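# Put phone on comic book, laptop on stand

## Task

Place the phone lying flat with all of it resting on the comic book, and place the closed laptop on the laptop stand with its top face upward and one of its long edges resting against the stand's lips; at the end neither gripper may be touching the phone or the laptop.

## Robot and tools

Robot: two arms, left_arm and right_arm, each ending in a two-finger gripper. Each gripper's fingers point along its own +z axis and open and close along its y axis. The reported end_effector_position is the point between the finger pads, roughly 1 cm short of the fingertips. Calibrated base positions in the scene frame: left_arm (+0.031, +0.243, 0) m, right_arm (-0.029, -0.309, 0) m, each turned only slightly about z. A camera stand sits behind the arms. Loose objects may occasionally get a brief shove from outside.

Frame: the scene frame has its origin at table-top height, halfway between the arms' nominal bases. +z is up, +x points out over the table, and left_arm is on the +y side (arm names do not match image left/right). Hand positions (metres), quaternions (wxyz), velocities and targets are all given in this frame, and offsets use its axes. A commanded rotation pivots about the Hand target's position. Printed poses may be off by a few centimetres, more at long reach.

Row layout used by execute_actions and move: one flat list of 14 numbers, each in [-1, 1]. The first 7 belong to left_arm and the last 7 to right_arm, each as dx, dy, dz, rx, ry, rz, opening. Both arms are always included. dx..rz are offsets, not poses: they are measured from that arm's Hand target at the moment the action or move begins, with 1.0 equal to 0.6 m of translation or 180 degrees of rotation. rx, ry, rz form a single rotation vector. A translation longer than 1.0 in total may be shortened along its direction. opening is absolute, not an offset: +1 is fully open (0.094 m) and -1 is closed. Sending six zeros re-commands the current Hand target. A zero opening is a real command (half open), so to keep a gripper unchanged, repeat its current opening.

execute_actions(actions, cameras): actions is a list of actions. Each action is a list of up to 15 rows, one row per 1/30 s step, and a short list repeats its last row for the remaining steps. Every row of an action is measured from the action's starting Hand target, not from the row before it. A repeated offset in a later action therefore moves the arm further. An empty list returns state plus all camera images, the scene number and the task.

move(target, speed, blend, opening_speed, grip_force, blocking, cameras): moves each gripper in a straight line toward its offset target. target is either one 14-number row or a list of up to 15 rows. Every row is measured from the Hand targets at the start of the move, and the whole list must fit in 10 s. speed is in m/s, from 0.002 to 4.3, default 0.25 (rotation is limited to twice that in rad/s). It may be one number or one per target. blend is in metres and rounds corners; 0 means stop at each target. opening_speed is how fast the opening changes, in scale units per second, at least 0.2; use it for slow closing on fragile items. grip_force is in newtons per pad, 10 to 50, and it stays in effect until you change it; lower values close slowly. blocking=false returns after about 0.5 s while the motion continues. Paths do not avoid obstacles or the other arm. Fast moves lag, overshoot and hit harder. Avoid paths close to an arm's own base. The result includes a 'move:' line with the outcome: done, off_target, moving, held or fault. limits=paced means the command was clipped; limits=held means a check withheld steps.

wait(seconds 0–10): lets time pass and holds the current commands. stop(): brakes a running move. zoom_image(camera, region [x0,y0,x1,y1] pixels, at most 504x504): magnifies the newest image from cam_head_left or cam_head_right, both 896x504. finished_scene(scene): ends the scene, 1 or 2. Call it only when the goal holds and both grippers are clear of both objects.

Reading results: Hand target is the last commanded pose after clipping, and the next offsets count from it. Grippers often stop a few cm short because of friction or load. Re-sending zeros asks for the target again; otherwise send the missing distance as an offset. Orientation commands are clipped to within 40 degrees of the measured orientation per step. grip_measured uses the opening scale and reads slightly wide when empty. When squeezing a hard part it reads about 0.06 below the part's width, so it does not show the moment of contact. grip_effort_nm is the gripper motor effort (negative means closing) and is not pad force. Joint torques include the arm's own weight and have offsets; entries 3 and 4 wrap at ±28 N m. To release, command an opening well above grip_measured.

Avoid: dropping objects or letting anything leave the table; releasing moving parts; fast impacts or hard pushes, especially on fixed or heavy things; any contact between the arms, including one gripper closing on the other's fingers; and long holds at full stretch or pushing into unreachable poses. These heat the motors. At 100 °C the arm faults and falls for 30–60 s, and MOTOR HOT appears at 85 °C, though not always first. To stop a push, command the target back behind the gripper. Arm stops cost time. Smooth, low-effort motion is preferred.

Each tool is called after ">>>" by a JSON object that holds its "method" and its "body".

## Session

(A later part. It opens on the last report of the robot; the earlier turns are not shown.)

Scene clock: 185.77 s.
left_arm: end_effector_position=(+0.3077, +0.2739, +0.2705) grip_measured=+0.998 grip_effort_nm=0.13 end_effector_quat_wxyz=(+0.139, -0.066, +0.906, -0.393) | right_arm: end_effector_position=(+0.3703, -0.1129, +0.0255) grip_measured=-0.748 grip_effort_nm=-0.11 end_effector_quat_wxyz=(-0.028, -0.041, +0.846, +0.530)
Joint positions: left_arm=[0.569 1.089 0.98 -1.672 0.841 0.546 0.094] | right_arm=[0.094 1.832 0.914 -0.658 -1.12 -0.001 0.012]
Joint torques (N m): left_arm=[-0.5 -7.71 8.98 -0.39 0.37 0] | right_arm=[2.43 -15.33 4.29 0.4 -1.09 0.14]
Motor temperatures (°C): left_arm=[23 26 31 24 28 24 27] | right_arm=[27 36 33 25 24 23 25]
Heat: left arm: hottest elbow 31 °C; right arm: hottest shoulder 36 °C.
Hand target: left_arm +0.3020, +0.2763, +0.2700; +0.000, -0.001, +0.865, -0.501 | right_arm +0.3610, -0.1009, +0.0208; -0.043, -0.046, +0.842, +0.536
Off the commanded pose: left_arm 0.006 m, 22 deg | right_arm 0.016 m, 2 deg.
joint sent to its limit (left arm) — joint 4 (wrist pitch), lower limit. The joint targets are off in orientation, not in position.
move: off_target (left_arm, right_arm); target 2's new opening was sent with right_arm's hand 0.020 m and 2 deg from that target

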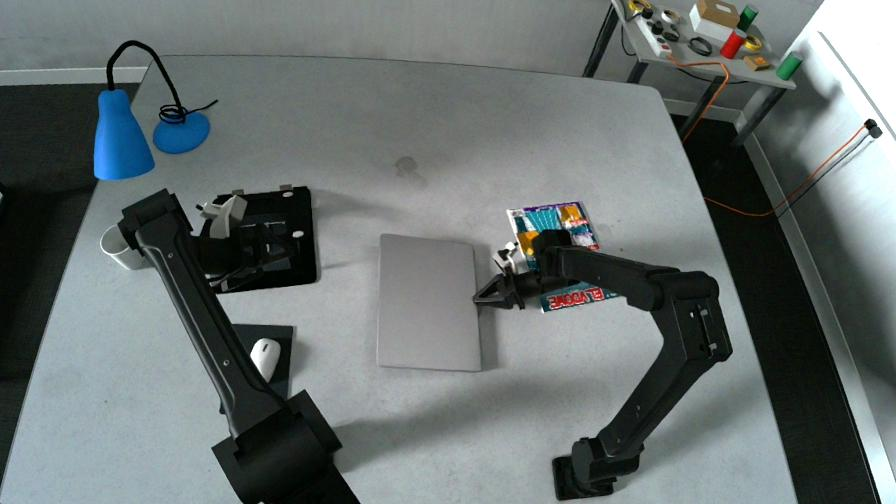

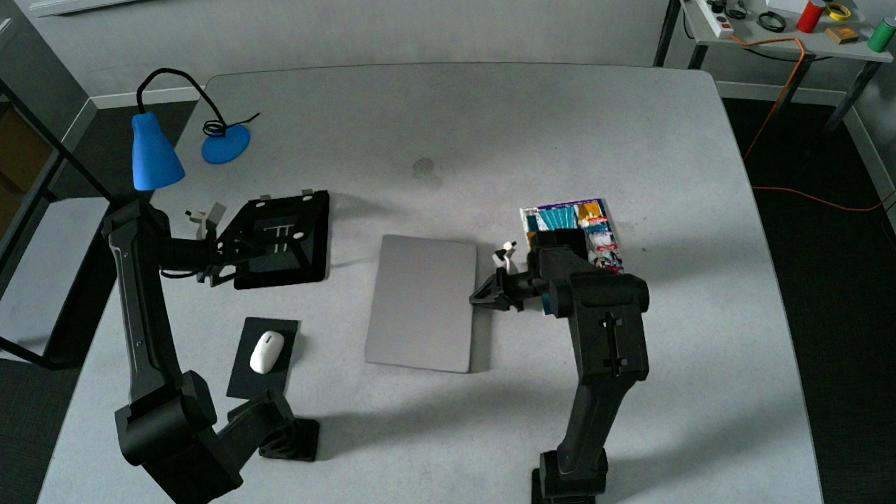

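>>> {"method": "move", "body": {"target": [0,0,0,0,0,0,1,0,0.01,0,0,0,0,-1], "speed": 0.06, "opening_speed": 0.3}}

>>> {"method": "move", "body": {"target": [0,0,0,0,0,0,1,0,0,0.1,0,0,0,-1], "speed": 0.06, "cameras": ["all"]}}

>>> {"method": "zoom_image", "body": {"camera": "cam_head_left", "region": [360, 220, 560, 380]}}

Scene clock: 190.20 s.
left_arm: end_effector_position=(+0.3077, +0.2739, +0.2705) grip_measured=+0.998 grip_effort_nm=0.13 end_effector_quat_wxyz=(+0.139, -0.066, +0.906, -0.393) | right_arm: end_effector_position=(+0.3712, -0.1112, +0.0243) grip_measured=-0.918 grip_effort_nm=-0.97 end_effector_quat_wxyz=(-0.027, -0.037, +0.846, +0.530)
Joint positions: left_arm=[0.569 1.089 0.98 -1.672 0.841 0.546 0.094] | right_arm=[0.097 1.832 0.909 -0.632 -1.12 0.025 0.004]
Joint torques (N m): left_arm=[-0.15 -7.65 9.09 -0.54 0.39 -0.04] | right_arm=[3.19 -15.44 4.45 0.61 -1.1 0.2]
Heat: left arm: hottest elbow 31 °C; right arm: hottest shoulder 36 °C.
Hand target: left_arm +0.3020, +0.2763, +0.2700; +0.000, -0.001, +0.865, -0.501 | right_arm +0.3609, -0.0948, +0.0208; -0.043, -0.046, +0.842, +0.536
Off the commanded pose: left_arm 0.006 m, 22 deg | right_arm 0.020 m, 2 deg.
joint sent to its limit (left arm) — joint 4 (wrist pitch), lower limit. The joint targets are off in orientation, not in position.
move: off_target (left_arm, right_arm)

Scene clock: 191.77 s.
left_arm: end_effector_position=(+0.3077, +0.2739, +0.2705) grip_measured=+0.998 grip_effort_nm=0.13 end_effector_quat_wxyz=(+0.139, -0.066, +0.906, -0.393) | right_arm: end_effector_position=(+0.3555, -0.1034, +0.0607) grip_measured=-0.948 grip_effort_nm=-1.03 end_effector_quat_wxyz=(-0.052, -0.032, +0.845, +0.531)
Joint positions: left_arm=[0.569 1.089 0.98 -1.672 0.841 0.546 0.094] | right_arm=[0.12 1.742 0.909 -0.761 -1.125 0.036 0.002]
Joint torques (N m): left_arm=[0.15 -7.41 9.11 -0.32 0.37 -0.04] | right_arm=[1.61 -18.32 7.1 -0.44 -0.95 0.14]
Heat: left arm: hottest elbow 31 °C; right arm: hottest shoulder 36 °C.
Hand target: left_arm +0.3020, +0.2763, +0.2700; +0.000, -0.001, +0.865, -0.501 | right_arm +0.3609, -0.0948, +0.0808; -0.043, -0.046, +0.842, +0.536
Off the commanded pose: left_arm 0.006 m, 22 deg | right_arm 0.023 m, 2 deg.
joint sent to its limit (left arm) — joint 4 (wrist pitch), lower limit. The joint targets are off in orientation, not in position.
move: off_target (left_arm, right_arm)

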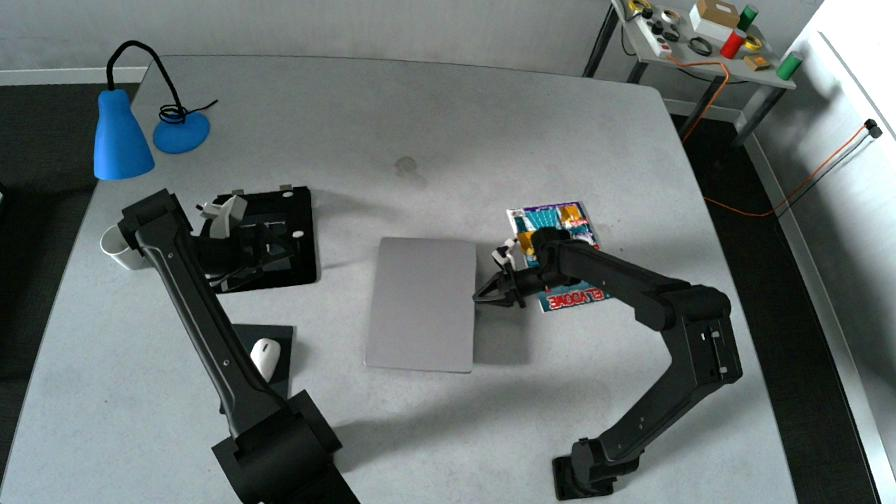

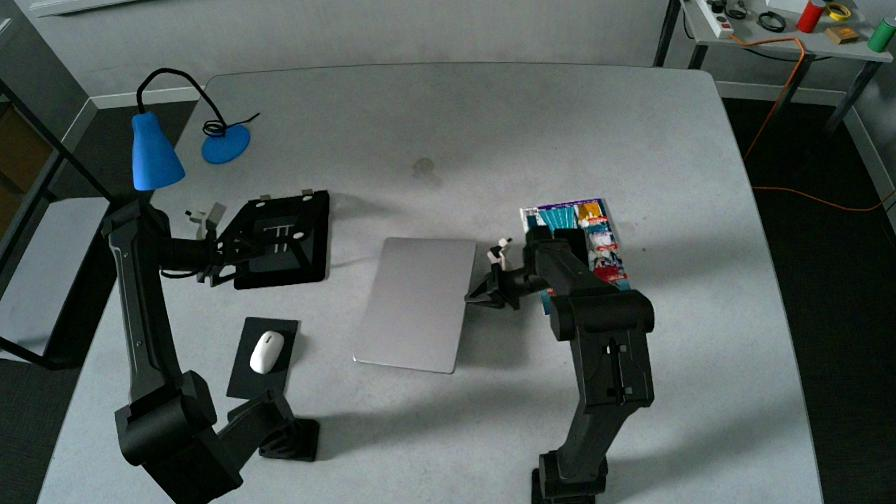

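Scaled by 2.520.

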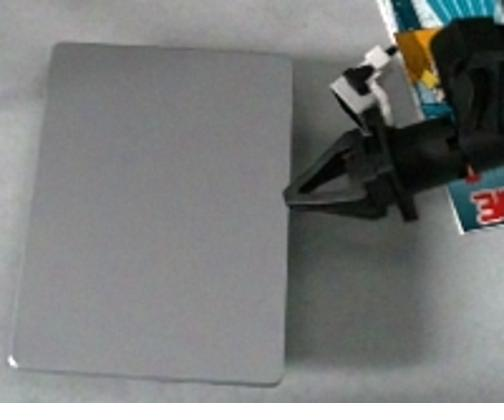

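>>> {"method": "move", "body": {"target": [-0.17,-0.3,-0.05,0.3125,-0.602,-0.461,0.1,0,0,0,0,0,0,-1], "speed": 0.4, "cameras": ["all"]}}

Scene clock: 210.03 s.
left_arm: end_effector_position=(+0.2003, +0.1002, +0.2409) grip_measured=+0.102 grip_effort_nm=-0.08 end_effector_quat_wxyz=(+0.333, +0.819, +0.434, +0.174) | right_arm: end_effector_position=(+0.3555, -0.1034, +0.0607) grip_measured=-0.949 grip_effort_nm=-1.04 end_effector_quat_wxyz=(-0.052, -0.032, +0.845, +0.531)
Joint positions: left_arm=[-0.84 0.32 0.6 -1.092 -0.146 1.415 0.052] | right_arm=[0.12 1.742 0.909 -0.761 -1.125 0.036 0.002]
Joint torques (N m): left_arm=[-2.61 0.26 10.11 2.06 -0.14 0.01] | right_arm=[1.73 -18.32 7.1 -0.46 -0.95 0.14]
Heat: left arm: hottest elbow 31 °C; right arm: hottest shoulder 36 °C.
Hand target: left_arm +0.2001, +0.0963, +0.2399; +0.340, +0.820, +0.425, +0.176 | right_arm +0.3609, -0.0948, +0.0808; -0.043, -0.046, +0.842, +0.536
Off the commanded pose: left_arm 0.004 m, 1 deg | right_arm 0.023 m, 2 deg.
move: off_target (right_arm)

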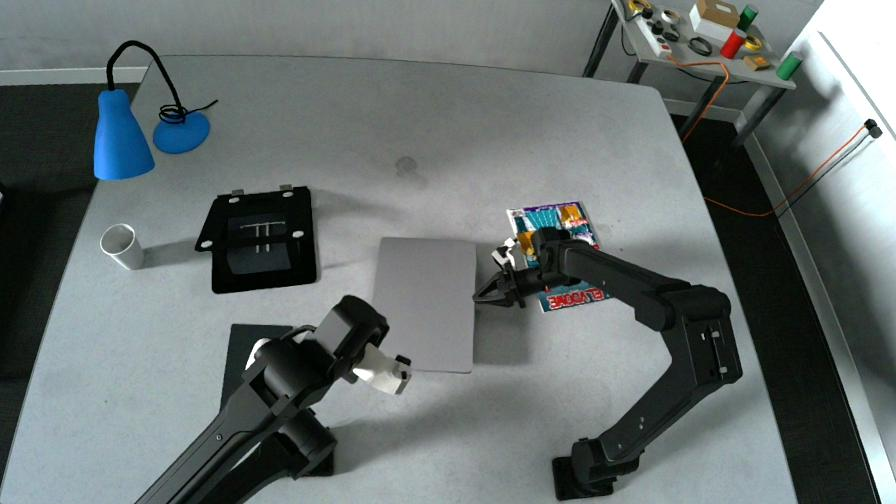

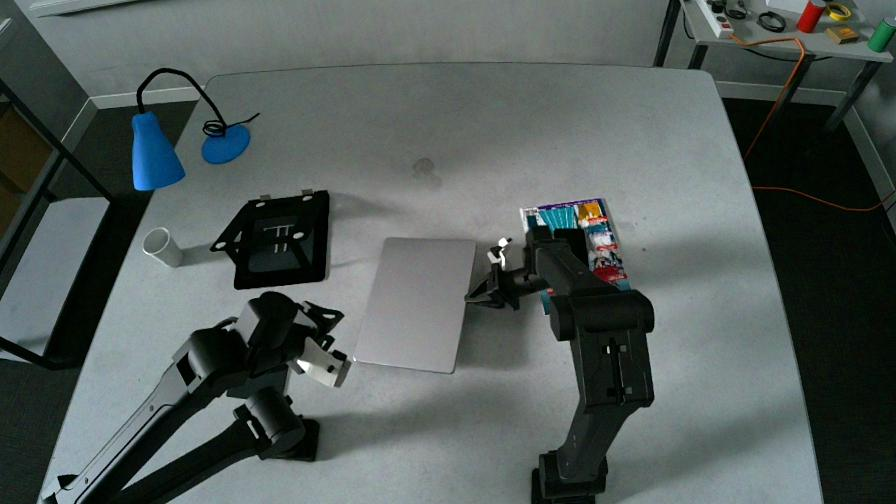

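>>> {"method": "move", "body": {"target": [[-0.11,-0.1,-0.2,0,0,0,0.1,0,0,0,0,0,0,-1],[-0.108,-0.15,-0.3,0,0,0,0.1,0,0,0,0,0,0,-1]], "speed": 0.2, "blend": [0.03,0], "cameras": ["all"]}}

>>> {"method": "zoom_image", "body": {"camera": "cam_head_left", "region": [360, 300, 560, 460]}}

>>> {"method": "zoom_image", "body": {"camera": "cam_head_right", "region": [340, 300, 540, 460]}}

Scene clock: 216.20 s.
left_arm: end_effector_position=(+0.1319, +0.0063, +0.0623) grip_measured=+0.102 grip_effort_nm=-0.08 end_effector_quat_wxyz=(+0.341, +0.822, +0.422, +0.175) | right_arm: end_effector_position=(+0.3555, -0.1034, +0.0607) grip_measured=-0.949 grip_effort_nm=-1.04 end_effector_quat_wxyz=(-0.052, -0.032, +0.845, +0.531)
Joint positions: left_arm=[-1.589 0.774 0.239 -0.502 -0.606 0.804 0.052] | right_arm=[0.12 1.742 0.909 -0.761 -1.125 0.036 0.002]
Joint torques (N m): left_arm=[-0.56 -1.32 9.59 1.76 -0.18 0.07] | right_arm=[1.67 -18.32 7.09 -0.47 -0.95 0.14]
Heat: left arm: hottest elbow 32 °C; right arm: hottest shoulder 36 °C.
Hand target: left_arm +0.1353, +0.0064, +0.0599; +0.340, +0.820, +0.425, +0.176 | right_arm +0.3609, -0.0948, +0.0808; -0.043, -0.046, +0.842, +0.536
Off the commanded pose: left_arm 0.004 m, 0 deg | right_arm 0.023 m, 2 deg.
move: off_target (right_arm)

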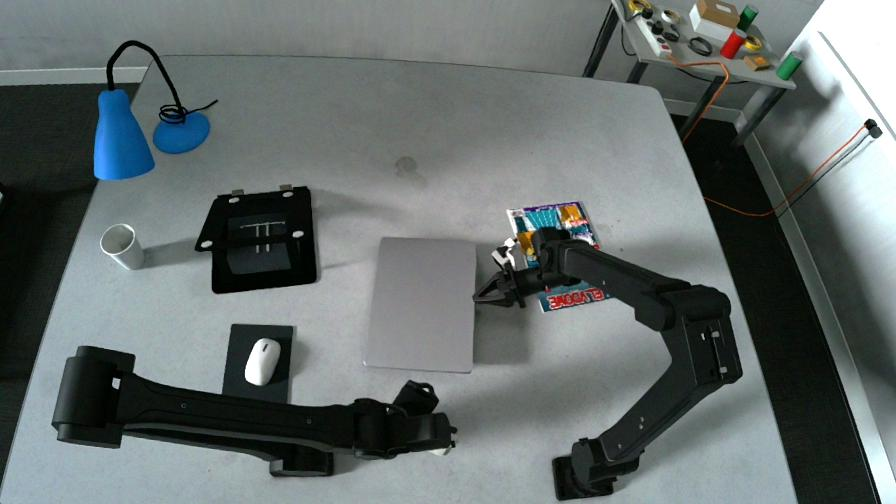

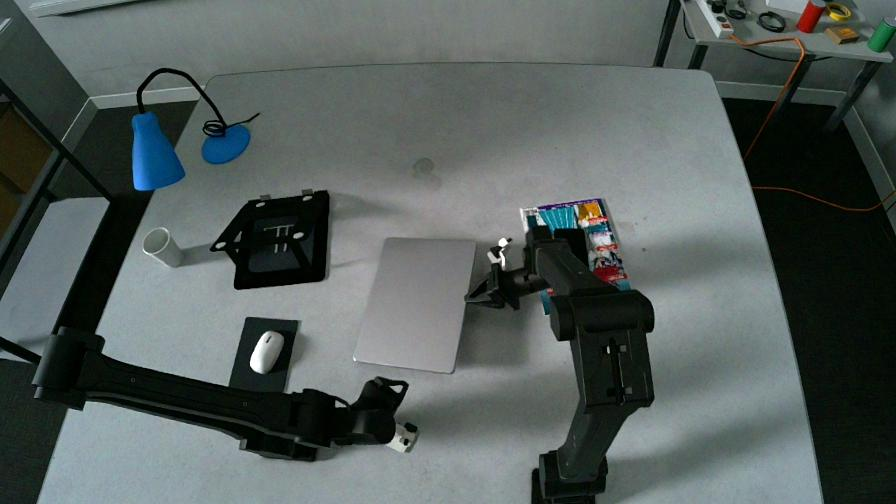

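Scaled by 2.520.

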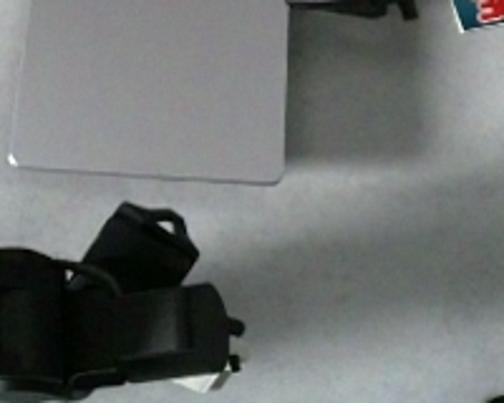

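Scaled by 2.520.

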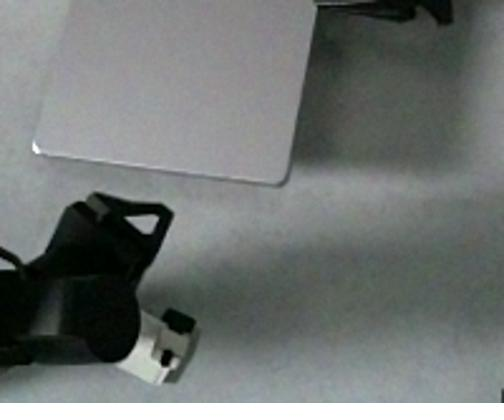

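>>> {"method": "move", "body": {"target": [[0.0,0,-0.025,0,0,0,0.4,0,0,0,0,0,0,-1],[0.11,-0.08,-0.025,0,0,0,0.4,0,0,0,0,0,0,-1]], "speed": 0.1, "cameras": ["all"]}}

>>> {"method": "zoom_image", "body": {"camera": "cam_head_left", "region": [360, 300, 560, 460]}}

>>> {"method": "zoom_image", "body": {"camera": "cam_head_right", "region": [340, 300, 540, 460]}}

Scene clock: 224.77 s.
left_arm: end_effector_position=(+0.1910, -0.0203, +0.0330) grip_measured=+0.398 grip_effort_nm=0.13 end_effector_quat_wxyz=(+0.326, +0.826, +0.424, +0.180) | right_arm: end_effector_position=(+0.3556, -0.1042, +0.0590) grip_measured=-0.949 grip_effort_nm=-1.04 end_effector_quat_wxyz=(-0.052, -0.032, +0.848, +0.526)
Joint positions: left_arm=[-1.298 1.063 0.254 -0.121 -0.448 1.075 0.066] | right_arm=[0.12 1.742 0.909 -0.761 -1.114 0.036 0.002]
Joint torques (N m): left_arm=[-0.62 -2.73 12.88 1.88 0.21 0.09] | right_arm=[1.79 -18.26 7.1 -0.47 -1.32 0.14]
Heat: left arm: hottest elbow 31 °C; right arm: hottest shoulder 36 °C.
Hand target: left_arm +0.2013, -0.0416, +0.0449; +0.340, +0.820, +0.425, +0.176 | right_arm +0.3609, -0.0948, +0.0808; -0.043, -0.046, +0.842, +0.536
Off the commanded pose: left_arm 0.026 m, 2 deg | right_arm 0.024 m, 2 deg.
move: off_target (left_arm, right_arm)

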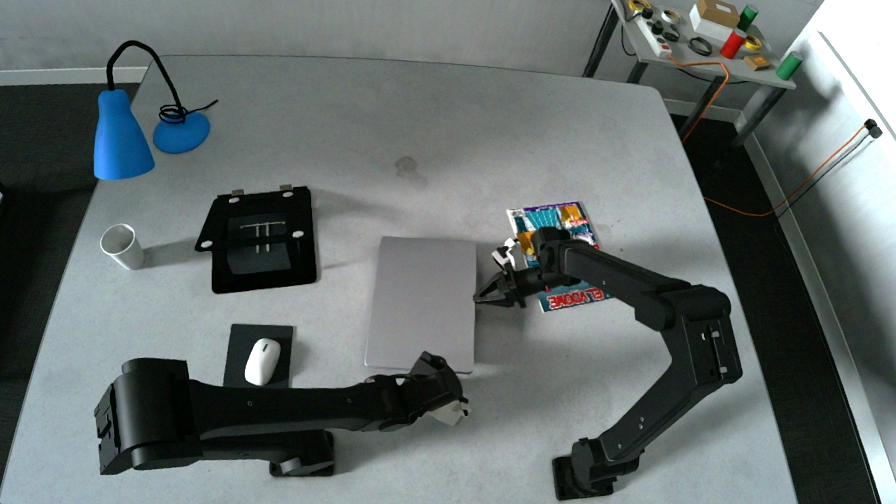

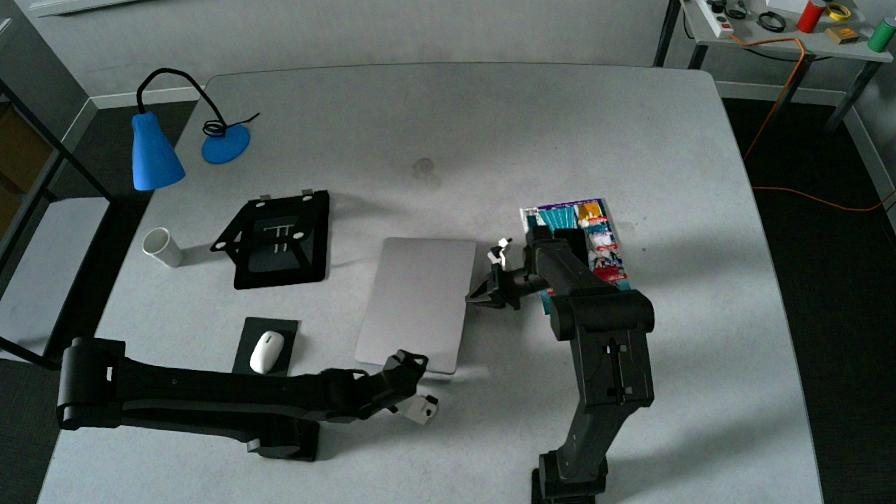

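Scaled by 2.520.

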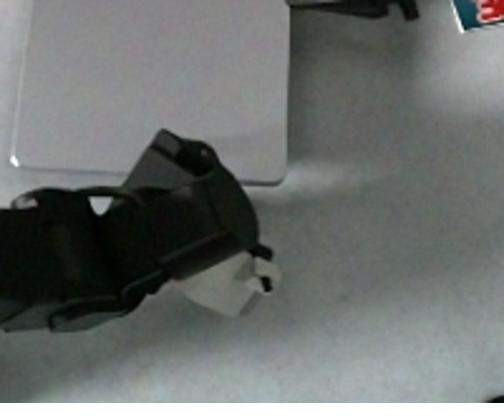

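Scaled by 2.520.

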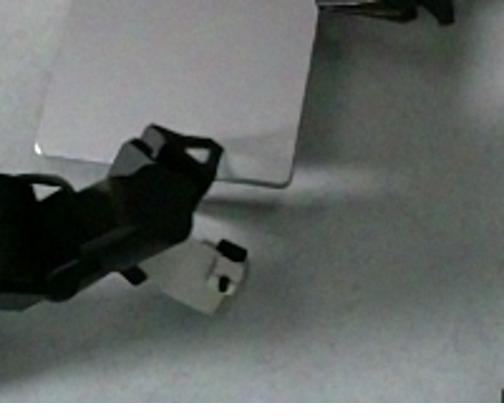

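>>> {"method": "move", "body": {"target": [0,0,0,0,0,0,-1,0,0,0,0,0,0,-1], "speed": 0.1, "opening_speed": 0.6, "cameras": ["all"]}}

>>> {"method": "zoom_image", "body": {"camera": "cam_head_right", "region": [340, 220, 540, 460]}}

Scene clock: 229.63 s.
left_arm: end_effector_position=(+0.1968, -0.0282, +0.0399) grip_measured=-0.387 grip_effort_nm=-0.98 end_effector_quat_wxyz=(+0.341, +0.811, +0.443, +0.173) | right_arm: end_effector_position=(+0.3557, -0.1059, +0.0557) grip_measured=-0.949 grip_effort_nm=-1.04 end_effector_quat_wxyz=(-0.051, -0.032, +0.854, +0.517)
Joint positions: left_arm=[-1.286 1.07 0.269 -0.1 -0.445 1.043 0.029] | right_arm=[0.12 1.742 0.909 -0.761 -1.092 0.036 0.002]
Joint torques (N m): left_arm=[-1.55 -2.61 11.73 1.28 0.11 0.35] | right_arm=[1.79 -18.2 7.09 -0.53 -2.07 0.12]
Heat: left arm: hottest elbow 32 °C; right arm: hottest shoulder 36 °C.
Hand target: left_arm +0.2012, -0.0417, +0.0449; +0.340, +0.820, +0.425, +0.176 | right_arm +0.3609, -0.0948, +0.0808; -0.043, -0.046, +0.842, +0.536
Off the commanded pose: left_arm 0.015 m, 2 deg | right_arm 0.028 m, 3 deg.
move: off_target (left_arm, right_arm)

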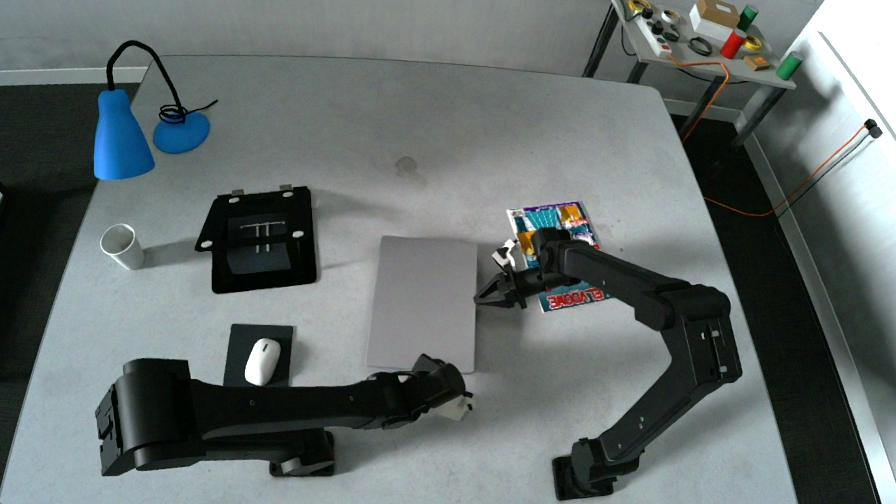

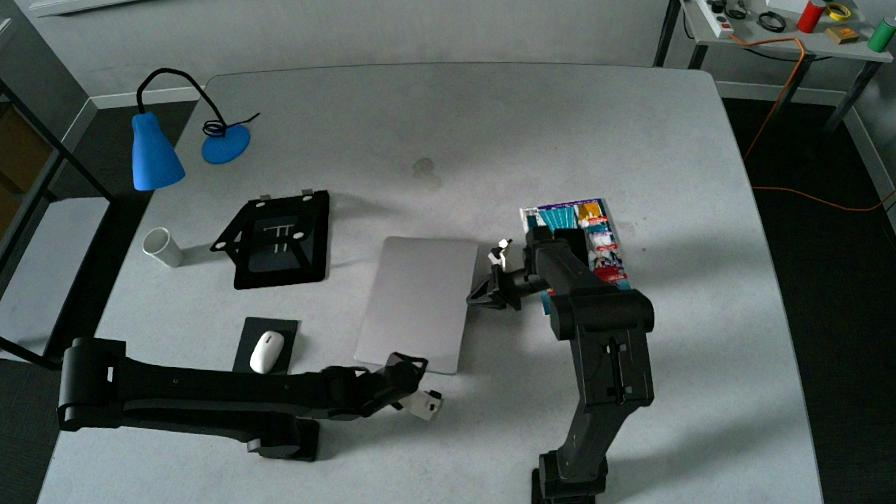

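Scaled by 2.100.

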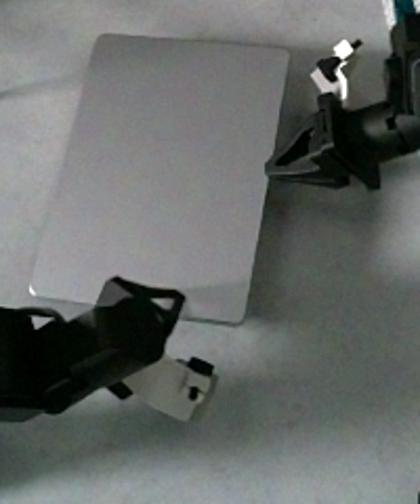

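>>> {"method": "move", "body": {"target": [[0,0,0.06,0,0,0,-1,0,0,0.02,0,0,0,-1],[0,0,0.06,0,0,0,-1,0,0,0.02,0,0,0,0.2],[0,0,0.06,0,0,0,-1,-0.0,-0.09,0.02,0.083,0.008,0,0.2]], "speed": 0.1, "opening_speed": 0.8, "cameras": ["all"]}}

>>> {"method": "zoom_image", "body": {"camera": "cam_head_right", "region": [340, 220, 540, 420]}}

>>> {"method": "zoom_image", "body": {"camera": "cam_head_left", "region": [360, 220, 560, 420]}}

Scene clock: 240.27 s.
left_arm: end_effector_position=(+0.1913, -0.0149, +0.0514) grip_measured=-0.591 grip_effort_nm=-1.01 end_effector_quat_wxyz=(+0.311, +0.827, +0.433, +0.177) | right_arm: end_effector_position=(+0.3466, -0.1446, +0.0949) grip_measured=+0.199 grip_effort_nm=0.07 end_effector_quat_wxyz=(-0.052, -0.044, +0.764, +0.642)
Joint positions: left_arm=[-1.286 0.975 0.294 -0.281 -0.438 1.06 0.019] | right_arm=[-0.017 1.875 1.009 -1.416 -1.343 -0.701 0.056]
Joint torques (N m): left_arm=[-1.55 -5.01 14.99 1.01 -0.18 0.2] | right_arm=[-0.32 -14.15 7.3 -1.14 -0.37 0]
Heat: left arm: hottest elbow 33 °C; right arm: hottest shoulder 36 °C.
Hand target: left_arm +0.2012, -0.0417, +0.0810; +0.340, +0.820, +0.425, +0.176 | right_arm +0.3611, -0.1488, +0.0928; -0.047, -0.044, +0.764, +0.642
Off the commanded pose: left_arm 0.041 m, 3 deg | right_arm 0.015 m, 1 deg.
move: off_target (left_arm, right_arm); target 2's new opening was sent with right_arm's hand 0.038 m and 5 deg from that target

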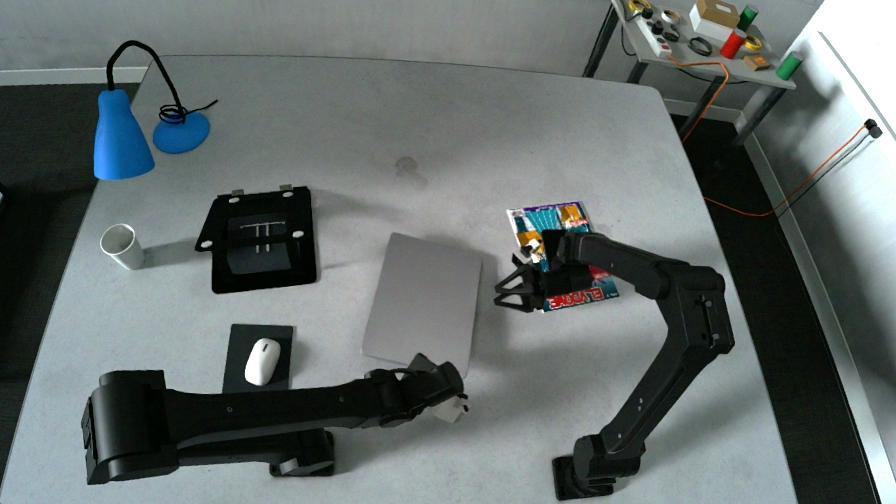

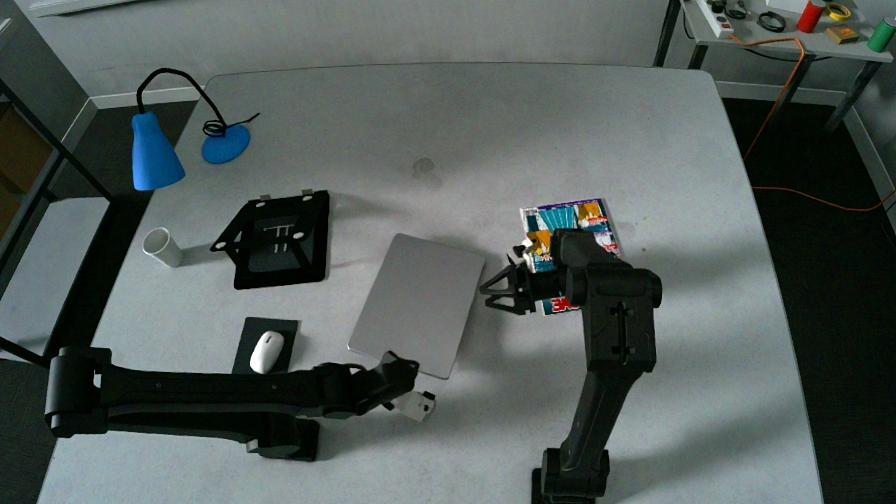

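Scaled by 2.520.

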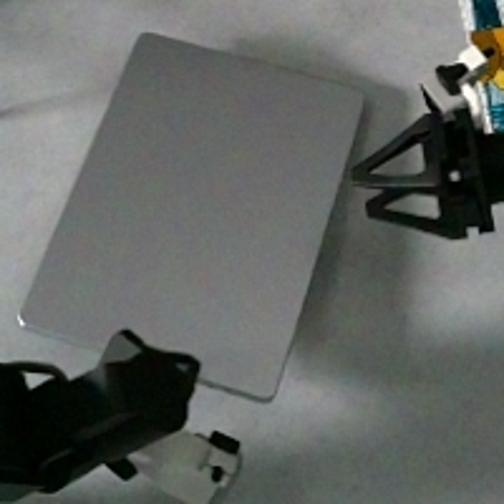

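Scaled by 2.520.

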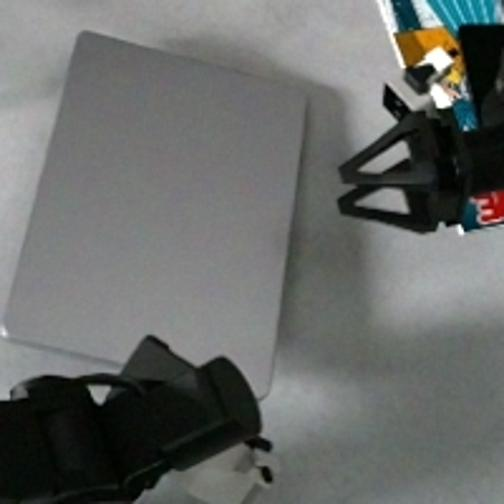

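>>> {"method": "move", "body": {"target": [0,0,0.08,0,0,0,-1,0,0,0,0,0,0,0.2], "speed": 0.1, "cameras": ["all"]}}

>>> {"method": "zoom_image", "body": {"camera": "cam_head_right", "region": [340, 220, 540, 420]}}

>>> {"method": "zoom_image", "body": {"camera": "cam_head_left", "region": [360, 220, 560, 420]}}

Scene clock: 244.77 s.
left_arm: end_effector_position=(+0.1918, -0.0062, +0.0784) grip_measured=-0.600 grip_effort_nm=-1.00 end_effector_quat_wxyz=(+0.295, +0.828, +0.440, +0.182) | right_arm: end_effector_position=(+0.3466, -0.1446, +0.0949) grip_measured=+0.199 grip_effort_nm=0.07 end_effector_quat_wxyz=(-0.052, -0.045, +0.764, +0.642)
Joint positions: left_arm=[-1.278 0.877 0.35 -0.472 -0.442 1.047 0.019] | right_arm=[-0.017 1.875 1.009 -1.416 -1.343 -0.703 0.056]
Joint torques (N m): left_arm=[-1.96 -5.83 18.92 0.81 -0.03 0.38] | right_arm=[-0.32 -14.21 7.31 -1.2 -0.37 0.02]
Heat: left arm: hottest elbow 34 °C; right arm: hottest shoulder 36 °C.
Hand target: left_arm +0.2012, -0.0417, +0.1290; +0.340, +0.820, +0.425, +0.176 | right_arm +0.3611, -0.1488, +0.0929; -0.047, -0.044, +0.764, +0.642
Off the commanded pose: left_arm 0.063 m, 6 deg | right_arm 0.015 m, 0 deg.
move: off_target (left_arm, right_arm)

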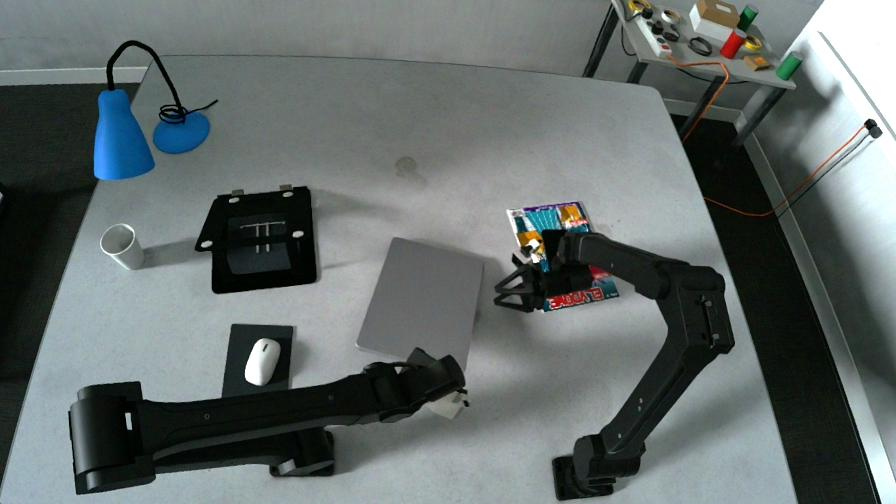

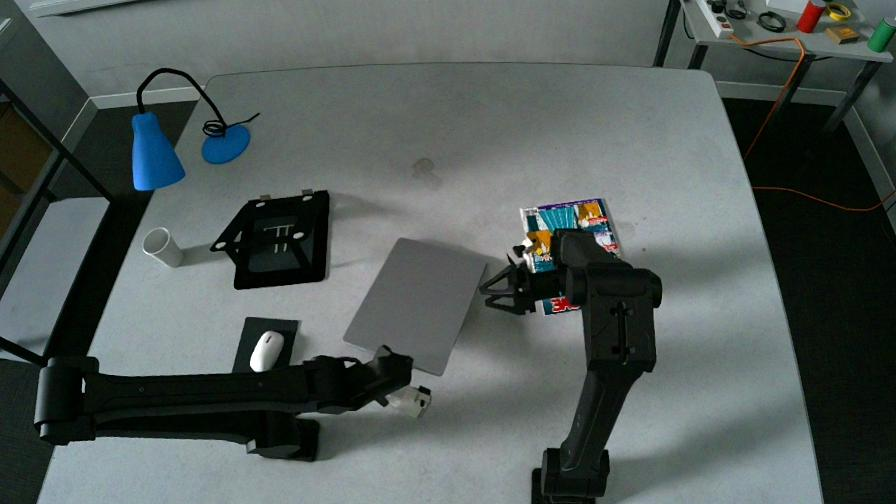

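Scaled by 2.520.

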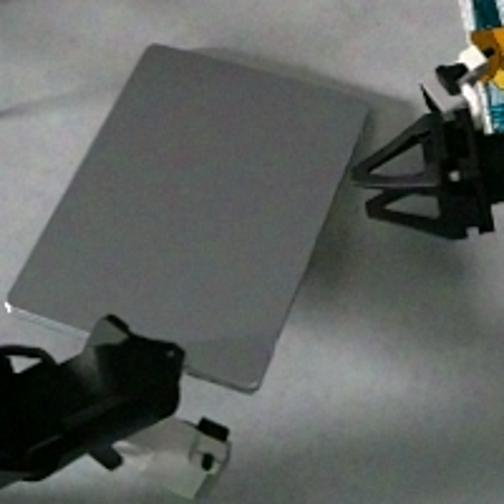

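Scaled by 2.520.

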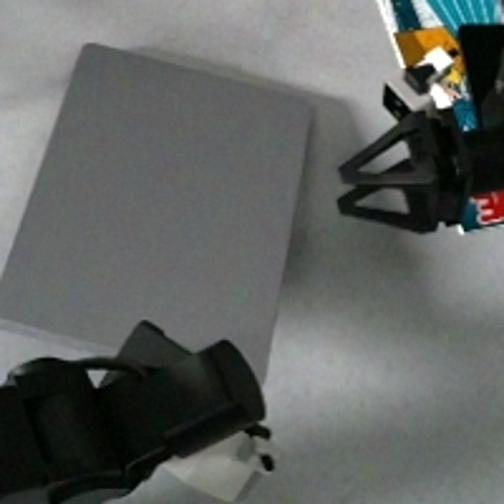

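>>> {"method": "move", "body": {"target": [[0,0,0,0,0,0,-1,-0.028,0,-0.063,0,0.067,-0.07,0.2],[0,0,0,0,0,0,-1,-0.02,0.155,-0.063,0,0.067,-0.07,0.2]], "speed": 0.1, "cameras": ["all"]}}

>>> {"method": "zoom_image", "body": {"camera": "cam_head_right", "region": [340, 220, 540, 420]}}

>>> {"method": "zoom_image", "body": {"camera": "cam_head_left", "region": [360, 220, 560, 420]}}

Scene clock: 262.33 s.
left_arm: end_effector_position=(+0.1912, -0.0047, +0.0800) grip_measured=-0.601 grip_effort_nm=-1.00 end_effector_quat_wxyz=(+0.295, +0.828, +0.442, +0.181) | right_arm: end_effector_position=(+0.3554, -0.0653, +0.0536) grip_measured=+0.199 grip_effort_nm=0.03 end_effector_quat_wxyz=(-0.047, +0.117, +0.758, +0.640)
Joint positions: left_arm=[-1.278 0.865 0.35 -0.483 -0.442 1.044 0.019] | right_arm=[0.191 1.814 0.61 0.624 -1.244 1.24 0.056]
Joint torques (N m): left_arm=[-2.26 -5.54 19.26 0.94 -0.09 0.37] | right_arm=[2.08 -14.15 3.73 2.03 -0.65 0.32]
Motor temperatures (°C): left_arm=[23 25 37 24 27 24 28] | right_arm=[27 35 33 25 26 23 26]
Heat: left arm: hottest elbow 37 °C; right arm: hottest shoulder 35 °C.
Hand target: left_arm +0.2012, -0.0416, +0.1290; +0.340, +0.820, +0.425, +0.176 | right_arm +0.3489, -0.0559, +0.0549; -0.057, +0.107, +0.755, +0.644
Off the commanded pose: left_arm 0.062 m, 6 deg | right_arm 0.011 m, 2 deg.
move: off_target (left_arm, right_arm)

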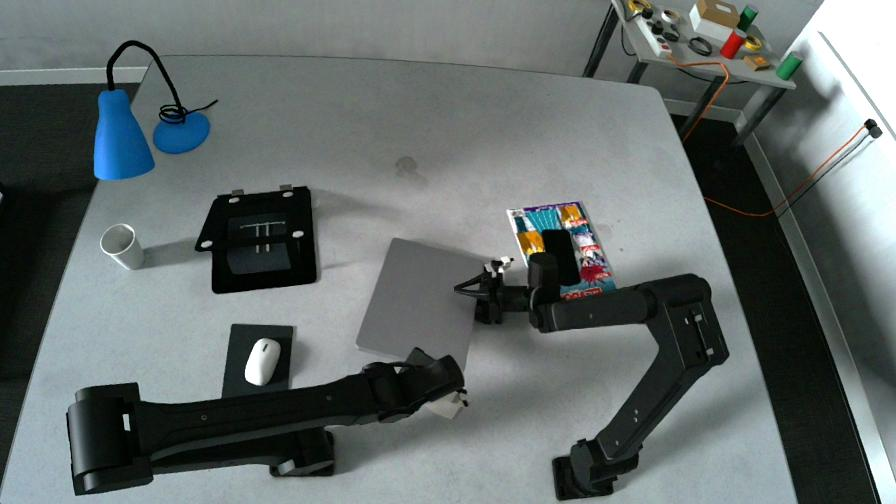

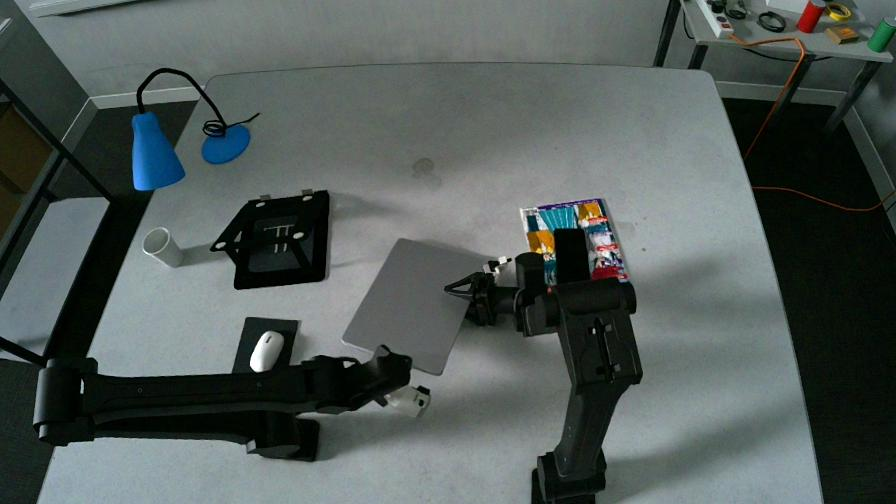

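Scaled by 2.520.

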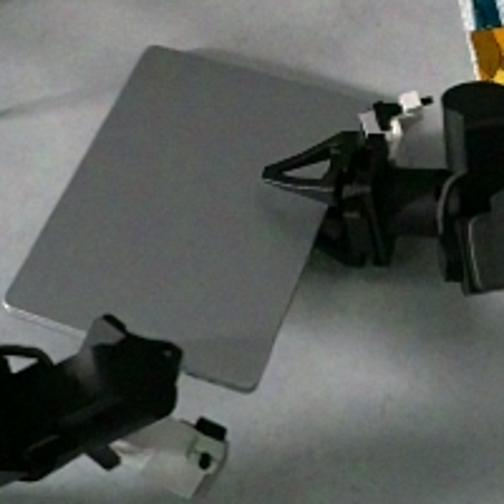

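Scaled by 2.520.

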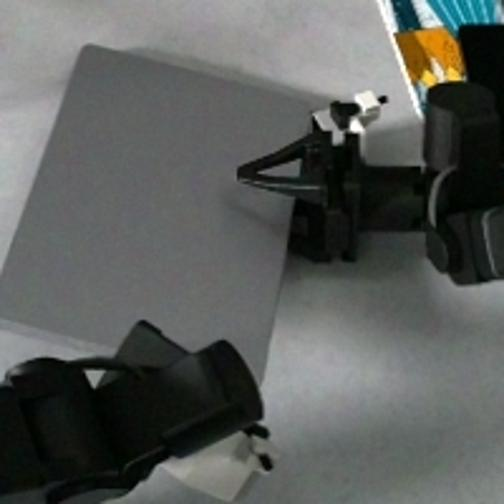

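>>> {"method": "move", "body": {"target": [[0,0,0,0,0,0,-1,0,0,0,0,0,0,0.19],[0,0,0,0,0,0,-1,0,0,0,0,0,0,-1]], "speed": 0.1, "opening_speed": 0.7, "cameras": ["cam_head_right"]}}

>>> {"method": "zoom_image", "body": {"camera": "cam_head_right", "region": [340, 220, 540, 420]}}

Scene clock: 267.10 s.
left_arm: end_effector_position=(+0.1921, -0.0049, +0.0842) grip_measured=-0.601 grip_effort_nm=-1.01 end_effector_quat_wxyz=(+0.301, +0.819, +0.454, +0.179) | right_arm: end_effector_position=(+0.3530, -0.0660, +0.0475) grip_measured=-0.591 grip_effort_nm=-1.03 end_effector_quat_wxyz=(-0.040, +0.110, +0.760, +0.639)
Joint positions: left_arm=[-1.278 0.855 0.354 -0.491 -0.447 1.017 0.019] | right_arm=[0.191 1.828 0.603 0.636 -1.24 1.215 0.019]
Joint torques (N m): left_arm=[-1.73 -3.9 18.74 1.51 0.03 0.58] | right_arm=[2.2 -15.38 4.1 1.55 -0.78 0.49]
Heat: left arm: hottest elbow 38 °C; right arm: hottest shoulder 35 °C.
Hand target: left_arm +0.2012, -0.0417, +0.1291; +0.340, +0.820, +0.425, +0.176 | right_arm +0.3490, -0.0558, +0.0551; -0.057, +0.107, +0.755, +0.644
Off the commanded pose: left_arm 0.059 m, 6 deg | right_arm 0.013 m, 2 deg.
move: off_target (left_arm, right_arm); target 2's new opening was sent with right_arm's hand 0.012 m and 2 deg from that target
Images, in order (width x height): cam_head_right 896x504.

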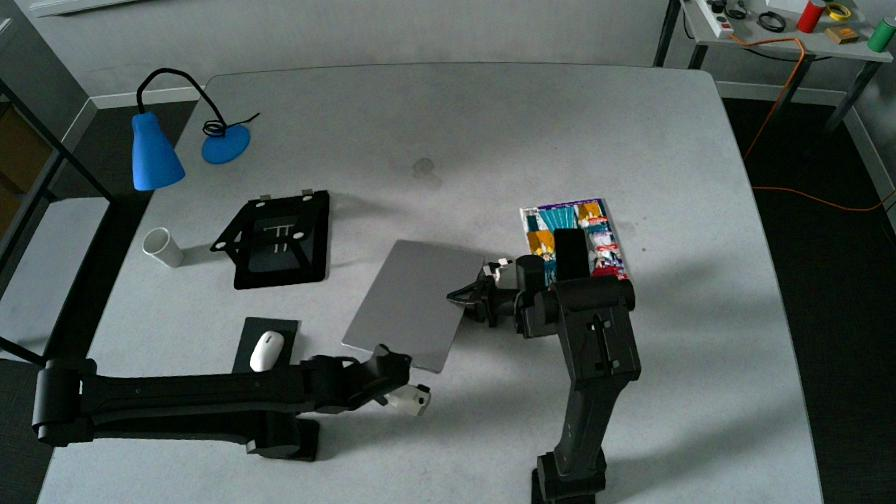

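Scaled by 2.520.

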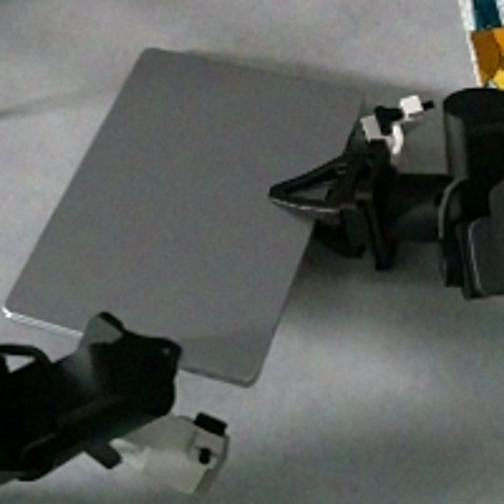

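>>> {"method": "move", "body": {"target": [[-0.017,0.055,-0.06,0,0,0,-1,0,0,0.03,0,0,0,-1],[-0.017,0.055,-0.06,0,0,0,0.5,0,0,0.03,0,0,0,-1],[-0.16,0.13,-0.02,0,0,0,0.5,0,0,0.03,0,0,0,-1],[-0.12,0.25,0.35,0,0,0,0.5,0,0,0.1,0,0,0,-1]], "speed": [0.1,0.1,0.12,0.25], "opening_speed": 0.8, "cameras": ["all"]}}

Scene clock: 276.57 s.
left_arm: end_effector_position=(+0.1307, +0.1110, +0.3103) grip_measured=+0.498 grip_effort_nm=0.13 end_effector_quat_wxyz=(+0.320, +0.828, +0.420, +0.188) | right_arm: end_effector_position=(+0.3457, -0.0626, +0.0800) grip_measured=-0.652 grip_effort_nm=-1.04 end_effector_quat_wxyz=(-0.043, +0.108, +0.770, +0.627)
Joint positions: left_arm=[-1.606 0.367 0.836 -1.569 -0.622 0.779 0.07] | right_arm=[0.205 1.685 0.603 0.426 -1.221 1.153 0.016]
Joint torques (N m): left_arm=[-2.32 3.19 16.58 0.73 -0.35 -0.11] | right_arm=[1.26 -18.73 6.3 0.94 -1.52 0.89]
Heat: left arm: hottest elbow 38 °C; right arm: hottest shoulder 35 °C.
Hand target: left_arm +0.1292, +0.1083, +0.3390; +0.340, +0.820, +0.425, +0.176 | right_arm +0.3490, -0.0559, +0.1151; -0.057, +0.107, +0.755, +0.644
Off the commanded pose: left_arm 0.029 m, 3 deg | right_arm 0.036 m, 3 deg.
move: off_target (left_arm, right_arm); target 2's new opening was sent with left_arm's hand 0.010 m and 4 deg from that target

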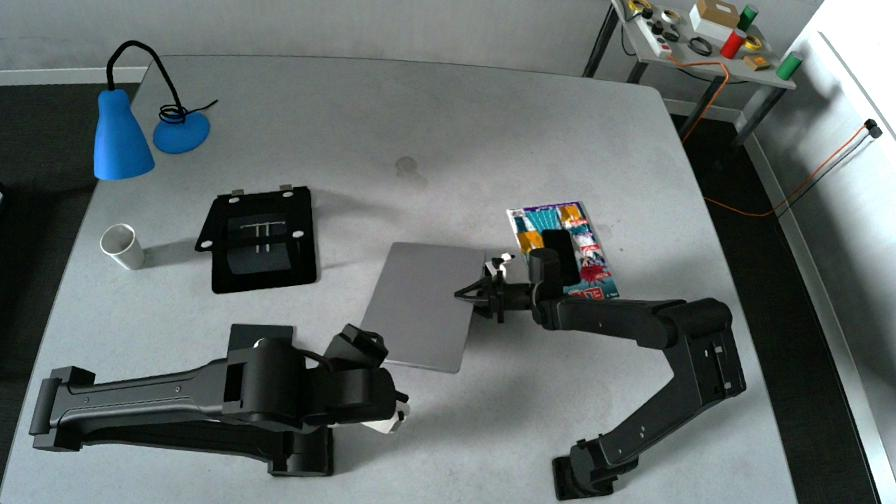

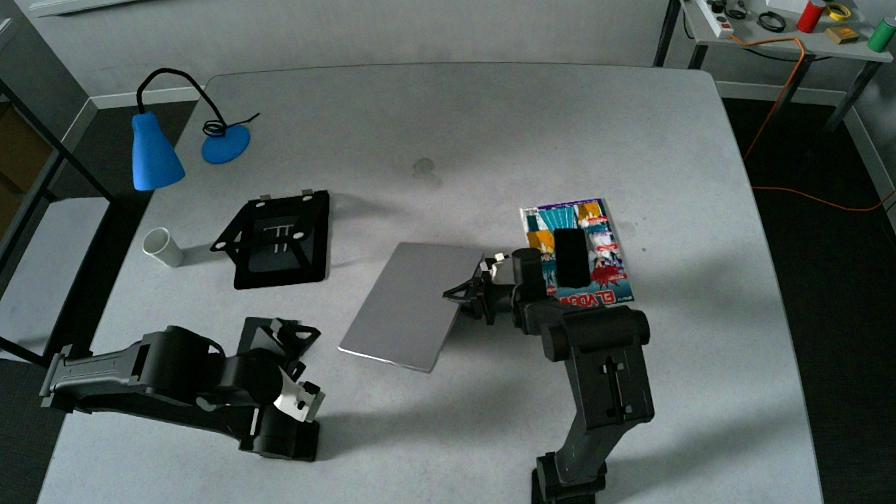

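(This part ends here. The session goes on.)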